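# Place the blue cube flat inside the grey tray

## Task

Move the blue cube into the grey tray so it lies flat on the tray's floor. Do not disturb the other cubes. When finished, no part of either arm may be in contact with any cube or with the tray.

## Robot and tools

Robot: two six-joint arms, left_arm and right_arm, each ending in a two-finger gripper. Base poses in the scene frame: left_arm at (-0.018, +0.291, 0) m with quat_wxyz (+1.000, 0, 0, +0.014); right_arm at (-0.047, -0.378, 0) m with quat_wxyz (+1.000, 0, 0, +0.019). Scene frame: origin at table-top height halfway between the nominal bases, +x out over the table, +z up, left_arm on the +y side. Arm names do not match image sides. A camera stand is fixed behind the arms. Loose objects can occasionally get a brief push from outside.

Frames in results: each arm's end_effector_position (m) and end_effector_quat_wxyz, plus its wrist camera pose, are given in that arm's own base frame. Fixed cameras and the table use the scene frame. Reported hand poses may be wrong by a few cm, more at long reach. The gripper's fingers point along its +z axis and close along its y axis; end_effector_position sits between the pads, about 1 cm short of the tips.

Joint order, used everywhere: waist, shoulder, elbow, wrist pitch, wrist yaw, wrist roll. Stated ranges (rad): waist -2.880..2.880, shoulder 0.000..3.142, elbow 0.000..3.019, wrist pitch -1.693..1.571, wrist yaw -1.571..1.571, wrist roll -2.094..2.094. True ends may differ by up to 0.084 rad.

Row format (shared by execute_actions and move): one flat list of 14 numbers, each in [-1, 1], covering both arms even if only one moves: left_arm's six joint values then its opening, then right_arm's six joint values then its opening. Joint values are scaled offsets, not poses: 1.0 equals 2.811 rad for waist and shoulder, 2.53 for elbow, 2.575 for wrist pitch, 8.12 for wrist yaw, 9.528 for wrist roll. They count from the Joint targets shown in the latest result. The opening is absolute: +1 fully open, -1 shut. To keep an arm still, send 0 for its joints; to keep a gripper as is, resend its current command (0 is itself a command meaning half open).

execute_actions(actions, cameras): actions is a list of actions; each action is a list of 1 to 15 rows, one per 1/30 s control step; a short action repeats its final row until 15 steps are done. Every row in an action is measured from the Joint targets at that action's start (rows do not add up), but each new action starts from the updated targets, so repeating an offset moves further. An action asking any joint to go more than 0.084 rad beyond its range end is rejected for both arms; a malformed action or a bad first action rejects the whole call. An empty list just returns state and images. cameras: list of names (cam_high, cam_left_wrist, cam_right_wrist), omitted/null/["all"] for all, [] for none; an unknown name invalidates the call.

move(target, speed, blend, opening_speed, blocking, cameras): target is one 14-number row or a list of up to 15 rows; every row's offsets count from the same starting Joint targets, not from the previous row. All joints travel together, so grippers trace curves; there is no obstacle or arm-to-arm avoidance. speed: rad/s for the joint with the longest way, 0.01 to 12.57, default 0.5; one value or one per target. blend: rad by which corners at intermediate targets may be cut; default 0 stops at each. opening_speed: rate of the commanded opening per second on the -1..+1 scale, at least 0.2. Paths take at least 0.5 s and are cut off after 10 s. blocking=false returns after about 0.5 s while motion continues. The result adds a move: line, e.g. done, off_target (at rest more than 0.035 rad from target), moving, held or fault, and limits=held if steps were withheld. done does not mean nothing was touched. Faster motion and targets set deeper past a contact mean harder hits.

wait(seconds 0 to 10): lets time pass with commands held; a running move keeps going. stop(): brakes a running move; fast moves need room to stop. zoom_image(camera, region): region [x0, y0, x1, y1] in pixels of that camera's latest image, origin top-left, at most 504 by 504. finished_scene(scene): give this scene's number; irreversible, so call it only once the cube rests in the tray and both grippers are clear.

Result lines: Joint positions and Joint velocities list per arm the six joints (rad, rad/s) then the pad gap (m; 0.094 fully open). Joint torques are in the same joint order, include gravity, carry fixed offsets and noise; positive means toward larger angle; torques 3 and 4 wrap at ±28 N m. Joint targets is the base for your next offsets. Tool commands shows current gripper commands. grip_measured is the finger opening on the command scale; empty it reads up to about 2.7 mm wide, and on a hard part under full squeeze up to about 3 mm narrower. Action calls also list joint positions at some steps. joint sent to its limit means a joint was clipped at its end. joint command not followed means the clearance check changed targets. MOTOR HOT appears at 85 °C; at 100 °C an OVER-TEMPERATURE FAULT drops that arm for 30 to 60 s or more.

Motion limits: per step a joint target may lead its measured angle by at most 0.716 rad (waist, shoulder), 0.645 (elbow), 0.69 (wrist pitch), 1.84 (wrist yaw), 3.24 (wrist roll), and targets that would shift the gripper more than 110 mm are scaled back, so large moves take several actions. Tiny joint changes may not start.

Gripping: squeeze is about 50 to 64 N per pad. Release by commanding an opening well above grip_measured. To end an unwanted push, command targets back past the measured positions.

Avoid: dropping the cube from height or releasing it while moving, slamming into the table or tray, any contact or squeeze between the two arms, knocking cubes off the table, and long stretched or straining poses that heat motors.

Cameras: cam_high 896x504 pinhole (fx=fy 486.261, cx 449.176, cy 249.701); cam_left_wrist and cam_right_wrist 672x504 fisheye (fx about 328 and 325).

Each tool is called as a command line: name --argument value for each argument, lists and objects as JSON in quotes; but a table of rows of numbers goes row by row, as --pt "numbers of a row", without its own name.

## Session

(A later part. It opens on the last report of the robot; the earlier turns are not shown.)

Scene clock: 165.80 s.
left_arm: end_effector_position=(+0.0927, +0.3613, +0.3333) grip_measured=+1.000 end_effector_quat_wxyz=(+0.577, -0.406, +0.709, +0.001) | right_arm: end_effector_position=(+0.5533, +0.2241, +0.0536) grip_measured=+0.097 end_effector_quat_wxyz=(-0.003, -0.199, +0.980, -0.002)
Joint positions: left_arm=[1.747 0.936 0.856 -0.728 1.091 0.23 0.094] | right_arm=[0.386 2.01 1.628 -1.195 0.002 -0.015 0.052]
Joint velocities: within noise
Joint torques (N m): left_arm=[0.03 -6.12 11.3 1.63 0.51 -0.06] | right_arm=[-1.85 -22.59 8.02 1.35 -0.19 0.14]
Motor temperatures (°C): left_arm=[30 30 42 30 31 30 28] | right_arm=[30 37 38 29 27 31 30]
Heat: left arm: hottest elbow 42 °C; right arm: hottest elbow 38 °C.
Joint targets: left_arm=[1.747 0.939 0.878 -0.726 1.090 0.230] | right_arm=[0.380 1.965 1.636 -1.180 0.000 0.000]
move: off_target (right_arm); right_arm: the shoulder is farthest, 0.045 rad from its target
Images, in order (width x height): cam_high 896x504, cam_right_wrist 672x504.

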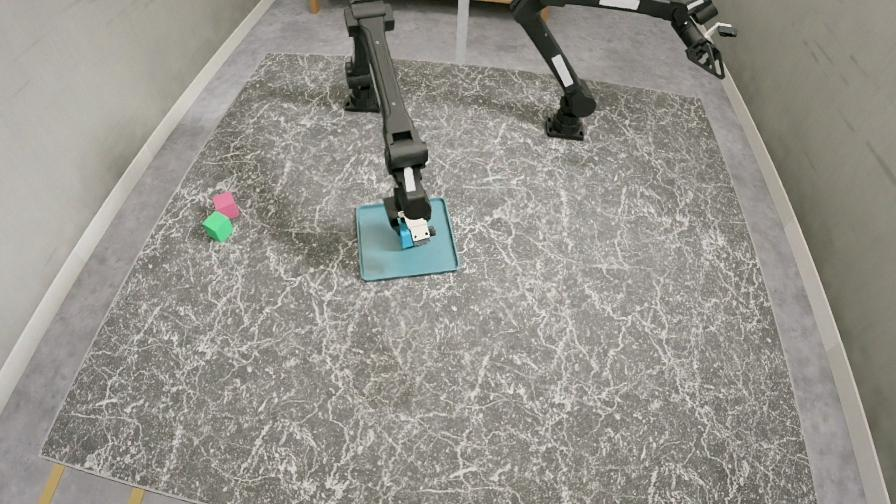

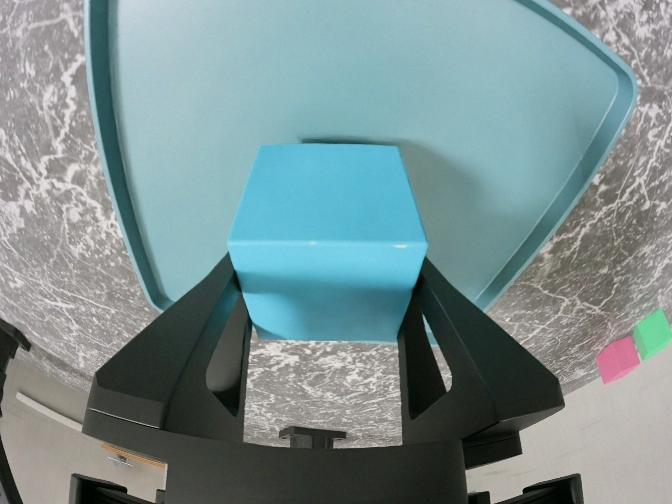

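move --target '[0,0,0,0,0,0,1,0,0,-0.0087,0.0085,0,0,-0.15]' --cameras '["cam_right_wrist"]' --speed 0.05

zoom_image --camera "cam_right_wrist" --region '[180, 80, 480, 280]'

Scene clock: 169.10 s.
left_arm: end_effector_position=(+0.0927, +0.3613, +0.3333) grip_measured=+1.000 end_effector_quat_wxyz=(+0.577, -0.406, +0.709, +0.001) | right_arm: end_effector_position=(+0.5507, +0.2231, +0.0468) grip_measured=+0.097 end_effector_quat_wxyz=(-0.003, -0.199, +0.980, -0.001)
Joint positions: left_arm=[1.747 0.936 0.856 -0.728 1.091 0.23 0.094] | right_arm=[0.386 2.01 1.607 -1.174 0.002 -0.015 0.052]
Joint velocities: within noise
Joint torques (N m): left_arm=[0.21 -5.89 11.34 1.52 0.52 -0.06] | right_arm=[-2.2 -22.48 8.03 1.36 -0.17 0.15]
Motor temperatures (°C): left_arm=[30 30 42 30 31 30 28] | right_arm=[30 37 38 29 27 31 30]
Heat: left arm: hottest elbow 42 °C; right arm: hottest elbow 38 °C.
Joint targets: left_arm=[1.747 0.939 0.878 -0.726 1.090 0.230] | right_arm=[0.380 1.965 1.614 -1.158 0.000 0.000]
move: off_target (right_arm); right_arm: the shoulder is farthest, 0.045 rad from its target
Images, in order (width x height): cam_right_wrist 672x504.

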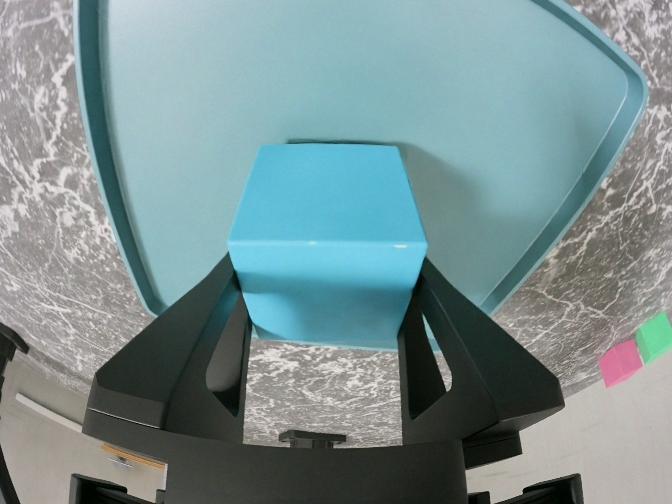

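Scaled by 1.680 from the camera's 672x504 image, which has a finer 960x720 frame.

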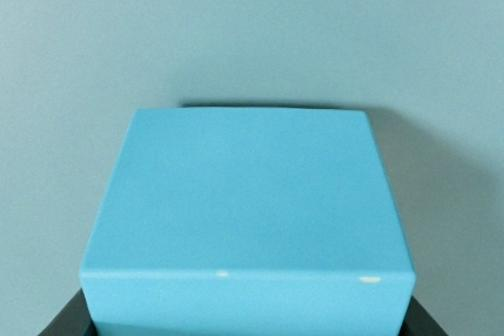

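move --target '[0,0,0,0,0,0,1,0,0,-0.0055,0.0055,0,0,-0.15]' --cameras '["cam_right_wrist"]' --speed 0.05

zoom_image --camera "cam_right_wrist" --region '[180, 80, 480, 280]'

Scene clock: 172.60 s.
left_arm: end_effector_position=(+0.0927, +0.3613, +0.3333) grip_measured=+1.000 end_effector_quat_wxyz=(+0.577, -0.406, +0.709, +0.001) | right_arm: end_effector_position=(+0.5489, +0.2223, +0.0422) grip_measured=+0.097 end_effector_quat_wxyz=(-0.002, -0.199, +0.980, -0.001)
Joint positions: left_arm=[1.747 0.936 0.856 -0.728 1.091 0.23 0.094] | right_arm=[0.386 2.009 1.593 -1.16 0.002 -0.015 0.052]
Joint velocities: within noise
Joint torques (N m): left_arm=[0.15 -6.48 11.28 1.65 0.51 -0.03] | right_arm=[-1.85 -22.59 7.87 1.28 -0.17 0.15]
Motor temperatures (°C): left_arm=[30 30 42 30 31 30 28] | right_arm=[30 38 38 29 27 31 30]
Heat: left arm: hottest elbow 42 °C; right arm: hottest shoulder 38 °C.
Joint targets: left_arm=[1.747 0.939 0.878 -0.726 1.090 0.230] | right_arm=[0.380 1.965 1.600 -1.144 0.000 0.000]
move: off_target (right_arm); right_arm: the shoulder is farthest, 0.044 rad from its target
Images, in order (width x height): cam_right_wrist 672x504.

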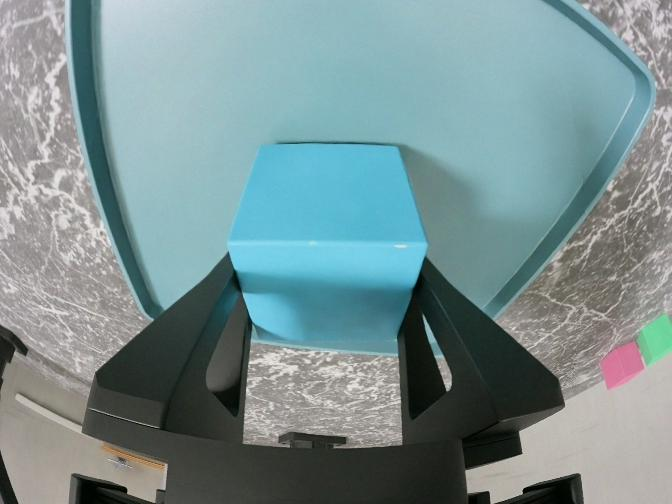

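Scaled by 1.680 from the camera's 672x504 image, which has a finer 960x720 frame.

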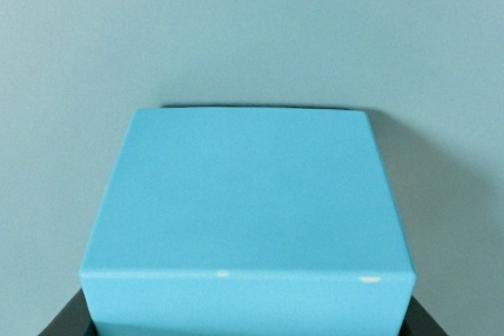

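move --target '[0,0,0,0,0,0,1,0,0,-0.0045,0.0045,0,0,-0.15]' --cameras '["cam_right_wrist"]' --speed 0.04

zoom_image --camera "cam_right_wrist" --region '[180, 80, 480, 280]'

Scene clock: 175.60 s.
left_arm: end_effector_position=(+0.0927, +0.3613, +0.3333) grip_measured=+1.000 end_effector_quat_wxyz=(+0.577, -0.406, +0.709, +0.001) | right_arm: end_effector_position=(+0.5475, +0.2217, +0.0383) grip_measured=+0.097 end_effector_quat_wxyz=(-0.002, -0.199, +0.980, -0.001)
Joint positions: left_arm=[1.747 0.936 0.856 -0.728 1.091 0.23 0.094] | right_arm=[0.386 2.009 1.582 -1.148 0.002 -0.015 0.052]
Joint velocities: within noise
Joint torques (N m): left_arm=[0.09 -6.12 11.41 1.48 0.51 -0.02] | right_arm=[-2.14 -22.3 7.79 1.37 -0.18 0.16]
Motor temperatures (°C): left_arm=[30 30 42 30 31 30 28] | right_arm=[30 38 38 29 27 31 30]
Heat: left arm: hottest elbow 42 °C; right arm: hottest shoulder 38 °C.
Joint targets: left_arm=[1.747 0.939 0.878 -0.726 1.090 0.230] | right_arm=[0.380 1.965 1.589 -1.132 0.000 0.000]
move: off_target (right_arm); right_arm: the shoulder is farthest, 0.044 rad from its target
Images, in order (width x height): cam_right_wrist 672x504.

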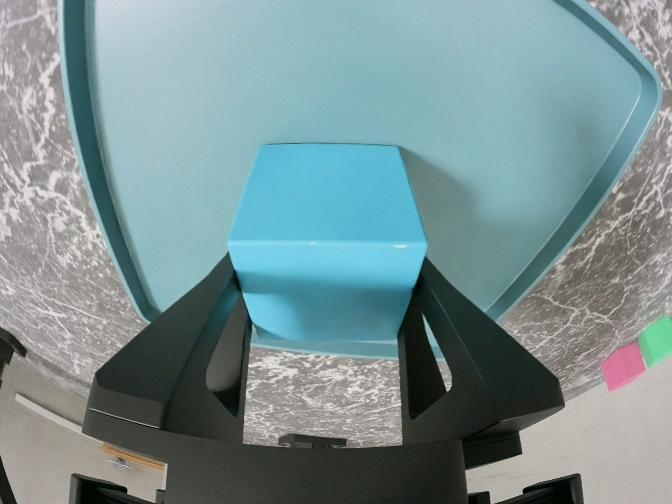

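Scaled by 1.680 from the camera's 672x504 image, which has a finer 960x720 frame.

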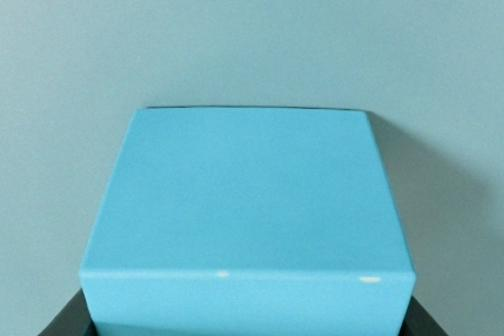

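Shadow offset ~10 px → ~2.5 mm left.

move --target '[0,0,0,0,0,0,1,0,0,-0.0027,0.0027,0,0,-0.15]' --cameras '["cam_right_wrist"]' --speed 0.03

zoom_image --camera "cam_right_wrist" --region '[180, 80, 480, 280]'

Scene clock: 178.47 s.
left_arm: end_effector_position=(+0.0927, +0.3613, +0.3333) grip_measured=+1.000 end_effector_quat_wxyz=(+0.577, -0.406, +0.709, +0.001) | right_arm: end_effector_position=(+0.5470, +0.2215, +0.0368) grip_measured=+0.097 end_effector_quat_wxyz=(-0.001, -0.199, +0.980, -0.001)
Joint positions: left_arm=[1.747 0.936 0.856 -0.728 1.091 0.23 0.094] | right_arm=[0.386 2.008 1.576 -1.141 0.002 -0.015 0.052]
Joint velocities: within noise
Joint torques (N m): left_arm=[0.09 -6.42 11.37 1.61 0.53 -0.06] | right_arm=[-2.02 -22.07 7.6 1.26 -0.14 0.16]
Motor temperatures (°C): left_arm=[30 30 42 30 31 30 28] | right_arm=[30 38 38 29 27 31 30]
Heat: left arm: hottest elbow 42 °C; right arm: hottest shoulder 38 °C.
Joint targets: left_arm=[1.747 0.939 0.878 -0.726 1.090 0.230] | right_arm=[0.380 1.965 1.582 -1.125 0.000 0.000]
move: off_target (right_arm); right_arm: the shoulder is farthest, 0.043 rad from its target
Images, in order (width x height): cam_right_wrist 672x504.

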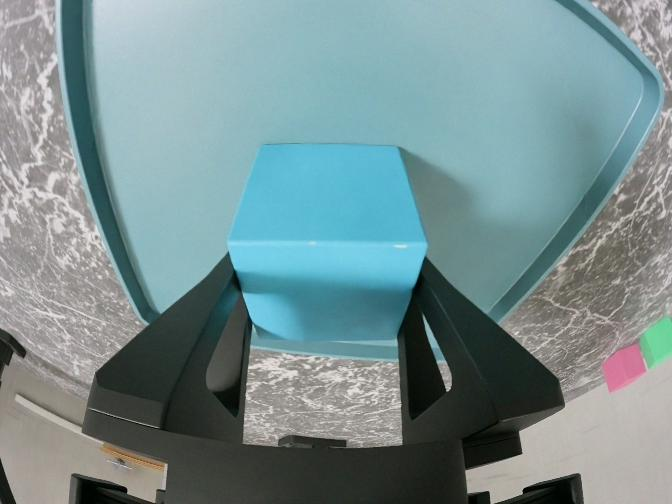

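Scaled by 1.680 from the camera's 672x504 image, which has a finer 960x720 frame.

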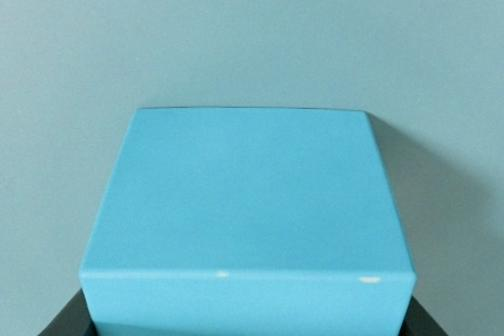

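move --target '[0,0,0,0,0,0,1,0,0,-0.0018,0.0018,0,0,-0.15]' --cameras '["cam_right_wrist"]' --speed 0.03

zoom_image --camera "cam_right_wrist" --region '[180, 80, 480, 280]'

Scene clock: 181.17 s.
left_arm: end_effector_position=(+0.0927, +0.3613, +0.3333) grip_measured=+1.000 end_effector_quat_wxyz=(+0.577, -0.406, +0.709, +0.001) | right_arm: end_effector_position=(+0.5470, +0.2216, +0.0365) grip_measured=+0.097 end_effector_quat_wxyz=(+0.001, -0.199, +0.980, -0.001)
Joint positions: left_arm=[1.747 0.936 0.856 -0.728 1.091 0.23 0.094] | right_arm=[0.386 2.007 1.573 -1.136 0.002 -0.015 0.052]
Joint velocities: within noise
Joint torques (N m): left_arm=[0.03 -6.3 11.4 1.55 0.51 -0.04] | right_arm=[-2.02 -22.18 7.69 1.25 -0.17 0.16]
Motor temperatures (°C): left_arm=[30 30 42 30 31 30 28] | right_arm=[30 38 38 29 27 31 30]
Heat: left arm: hottest elbow 42 °C; right arm: hottest shoulder 38 °C.
Joint targets: left_arm=[1.747 0.939 0.878 -0.726 1.090 0.230] | right_arm=[0.380 1.965 1.577 -1.121 0.000 0.000]
move: off_target (right_arm); right_arm: the shoulder is farthest, 0.042 rad from its target
Images, in order (width x height): cam_right_wrist 672x504.

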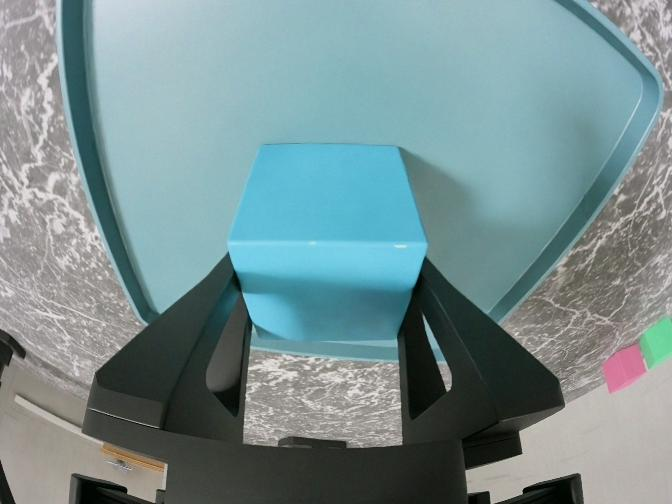

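Scaled by 1.680 from the camera's 672x504 image, which has a finer 960x720 frame.

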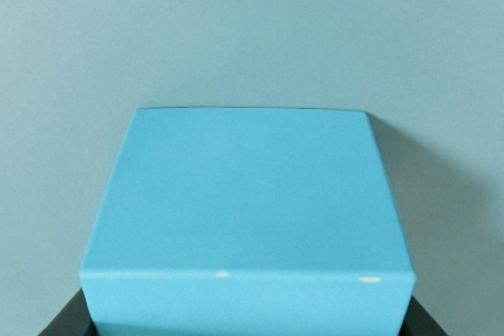

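move --target '[0,0,0,0,0,0,1,0,0,0,0,0,0,0.9]' --cameras '["cam_right_wrist"]' --opening_speed 0.4

move --target '[0,0,0,0,0,0,1,0,0,0.13,-0.125,0,0,0.9]' --speed 0.3 --cameras '["cam_high","cam_right_wrist"]'

zoom_image --camera "cam_high" --region '[330, 160, 480, 290]'

Scene clock: 187.03 s.
left_arm: end_effector_position=(+0.0927, +0.3613, +0.3333) grip_measured=+1.000 end_effector_quat_wxyz=(+0.577, -0.406, +0.709, +0.001) | right_arm: end_effector_position=(+0.5473, +0.2217, +0.0383) grip_measured=+0.896 end_effector_quat_wxyz=(+0.002, -0.199, +0.980, +0.000)
Joint positions: left_arm=[1.747 0.936 0.856 -0.728 1.091 0.23 0.094] | right_arm=[0.386 2.003 1.573 -1.135 0.002 -0.015 0.089]
Joint velocities: within noise
Joint torques (N m): left_arm=[0.09 -5.89 11.38 1.65 0.5 -0.06] | right_arm=[-2.08 -22.01 7.68 1.44 -0.16 0.15]
Motor temperatures (°C): left_arm=[30 30 42 30 31 30 28] | right_arm=[30 38 38 29 27 31 30]
Heat: left arm: hottest elbow 42 °C; right arm: hottest shoulder 38 °C.
Joint targets: left_arm=[1.747 0.939 0.878 -0.726 1.090 0.230] | right_arm=[0.380 1.965 1.577 -1.121 0.000 0.000]
move: off_target (right_arm); right_arm: the shoulder is farthest, 0.038 rad from its target
Images, in order (width x height): cam_right_wrist 672x504.

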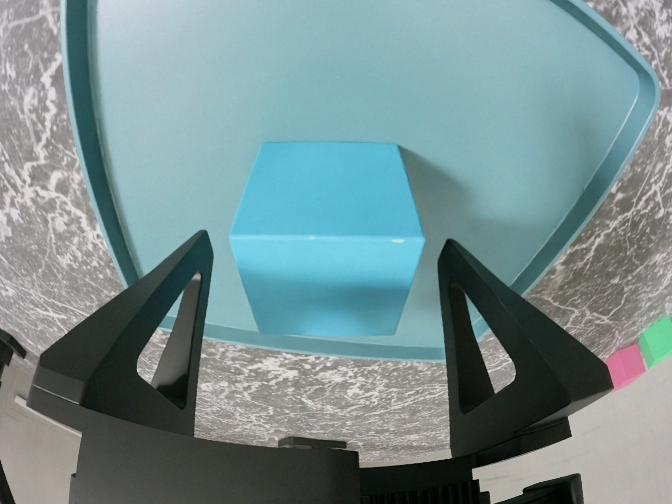

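Scene clock: 188.73 s.
left_arm: end_effector_position=(+0.0927, +0.3613, +0.3333) grip_measured=+1.000 end_effector_quat_wxyz=(+0.577, -0.406, +0.709, +0.001) | right_arm: end_effector_position=(+0.5731, +0.2321, +0.1451) grip_measured=+0.897 end_effector_quat_wxyz=(+0.000, -0.199, +0.980, -0.001)
Joint positions: left_arm=[1.747 0.936 0.856 -0.728 1.091 0.23 0.094] | right_arm=[0.386 1.998 1.856 -1.43 0.002 -0.015 0.089]
Joint velocities: within noise
Joint torques (N m): left_arm=[0.44 -5.89 11.34 1.61 0.51 -0.03] | right_arm=[-1.79 -21.95 12.12 0.46 -0.17 0.14]
Motor temperatures (°C): left_arm=[30 30 42 30 31 30 28] | right_arm=[30 38 38 29 27 31 30]
Heat: left arm: hottest elbow 42 °C; right arm: hottest shoulder 38 °C.
Joint targets: left_arm=[1.747 0.939 0.878 -0.726 1.090 0.230] | right_arm=[0.380 1.965 1.906 -1.443 0.000 0.000]
move: off_target (right_arm); right_arm: the elbow is farthest, 0.050 rad from its target
Images, in order (width x height): cam_high 896x504, cam_right_wrist 672x504.

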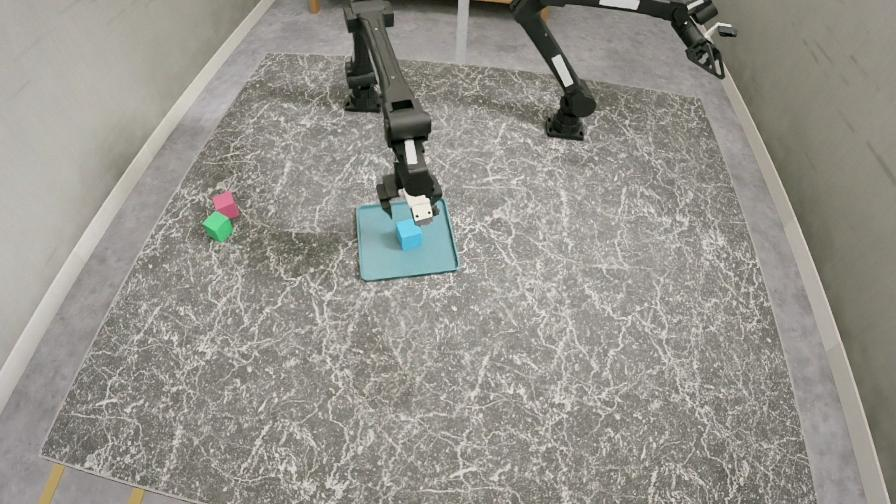

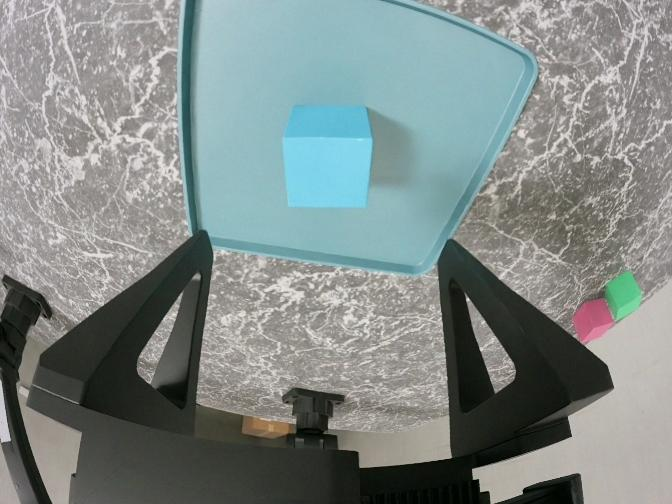

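Scaled by 3.360 from the camera's 896x504 image, which has a finer 1280x720 frame.

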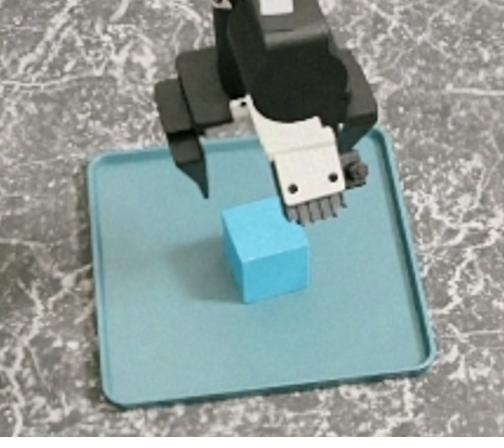

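Flat on the tray. Raise a bit further, then finish.

move --target '[0,0,0,0,0,0,1,0,-0.05,0.04,0,0,0,0.9]' --speed 0.4 --cameras '["cam_high"]'

finished_scene --scene 1

Scene clock: 191.47 s.
left_arm: end_effector_position=(+0.0927, +0.3613, +0.3333) grip_measured=+1.000 end_effector_quat_wxyz=(+0.577, -0.406, +0.709, +0.001) | right_arm: end_effector_position=(+0.5848, +0.2369, +0.2957) grip_measured=+0.897 end_effector_quat_wxyz=(+0.139, -0.197, +0.970, +0.025)
Joint positions: left_arm=[1.747 0.936 0.856 -0.728 1.091 0.23 0.094] | right_arm=[0.386 1.827 1.97 -1.43 0.002 -0.015 0.089]
Joint velocities: within noise
Joint torques (N m): left_arm=[0.15 -6.18 11.25 1.73 0.5 -0.07] | right_arm=[-2.02 -17.32 11.67 0.8 -0.17 0.15]
Motor temperatures (°C): left_arm=[30 30 43 30 31 30 28] | right_arm=[30 39 38 29 27 31 30]
Heat: left arm: hottest elbow 43 °C; right arm: hottest shoulder 39 °C.
Joint targets: left_arm=[1.747 0.939 0.878 -0.726 1.090 0.230] | right_arm=[0.380 1.824 2.007 -1.442 0.000 0.000]
move: off_target (right_arm); right_arm: the elbow is farthest, 0.037 rad from its target
Images, in order (width x height): cam_high 896x504.

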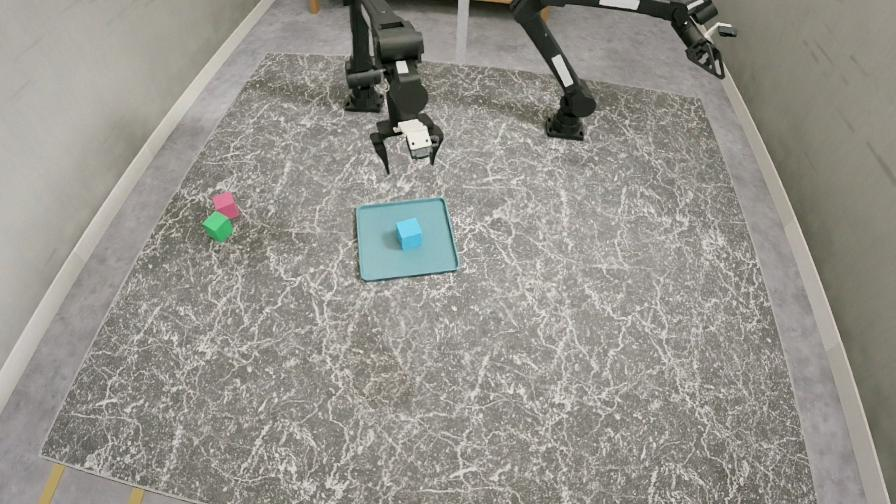

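The scene is finished: the task was done.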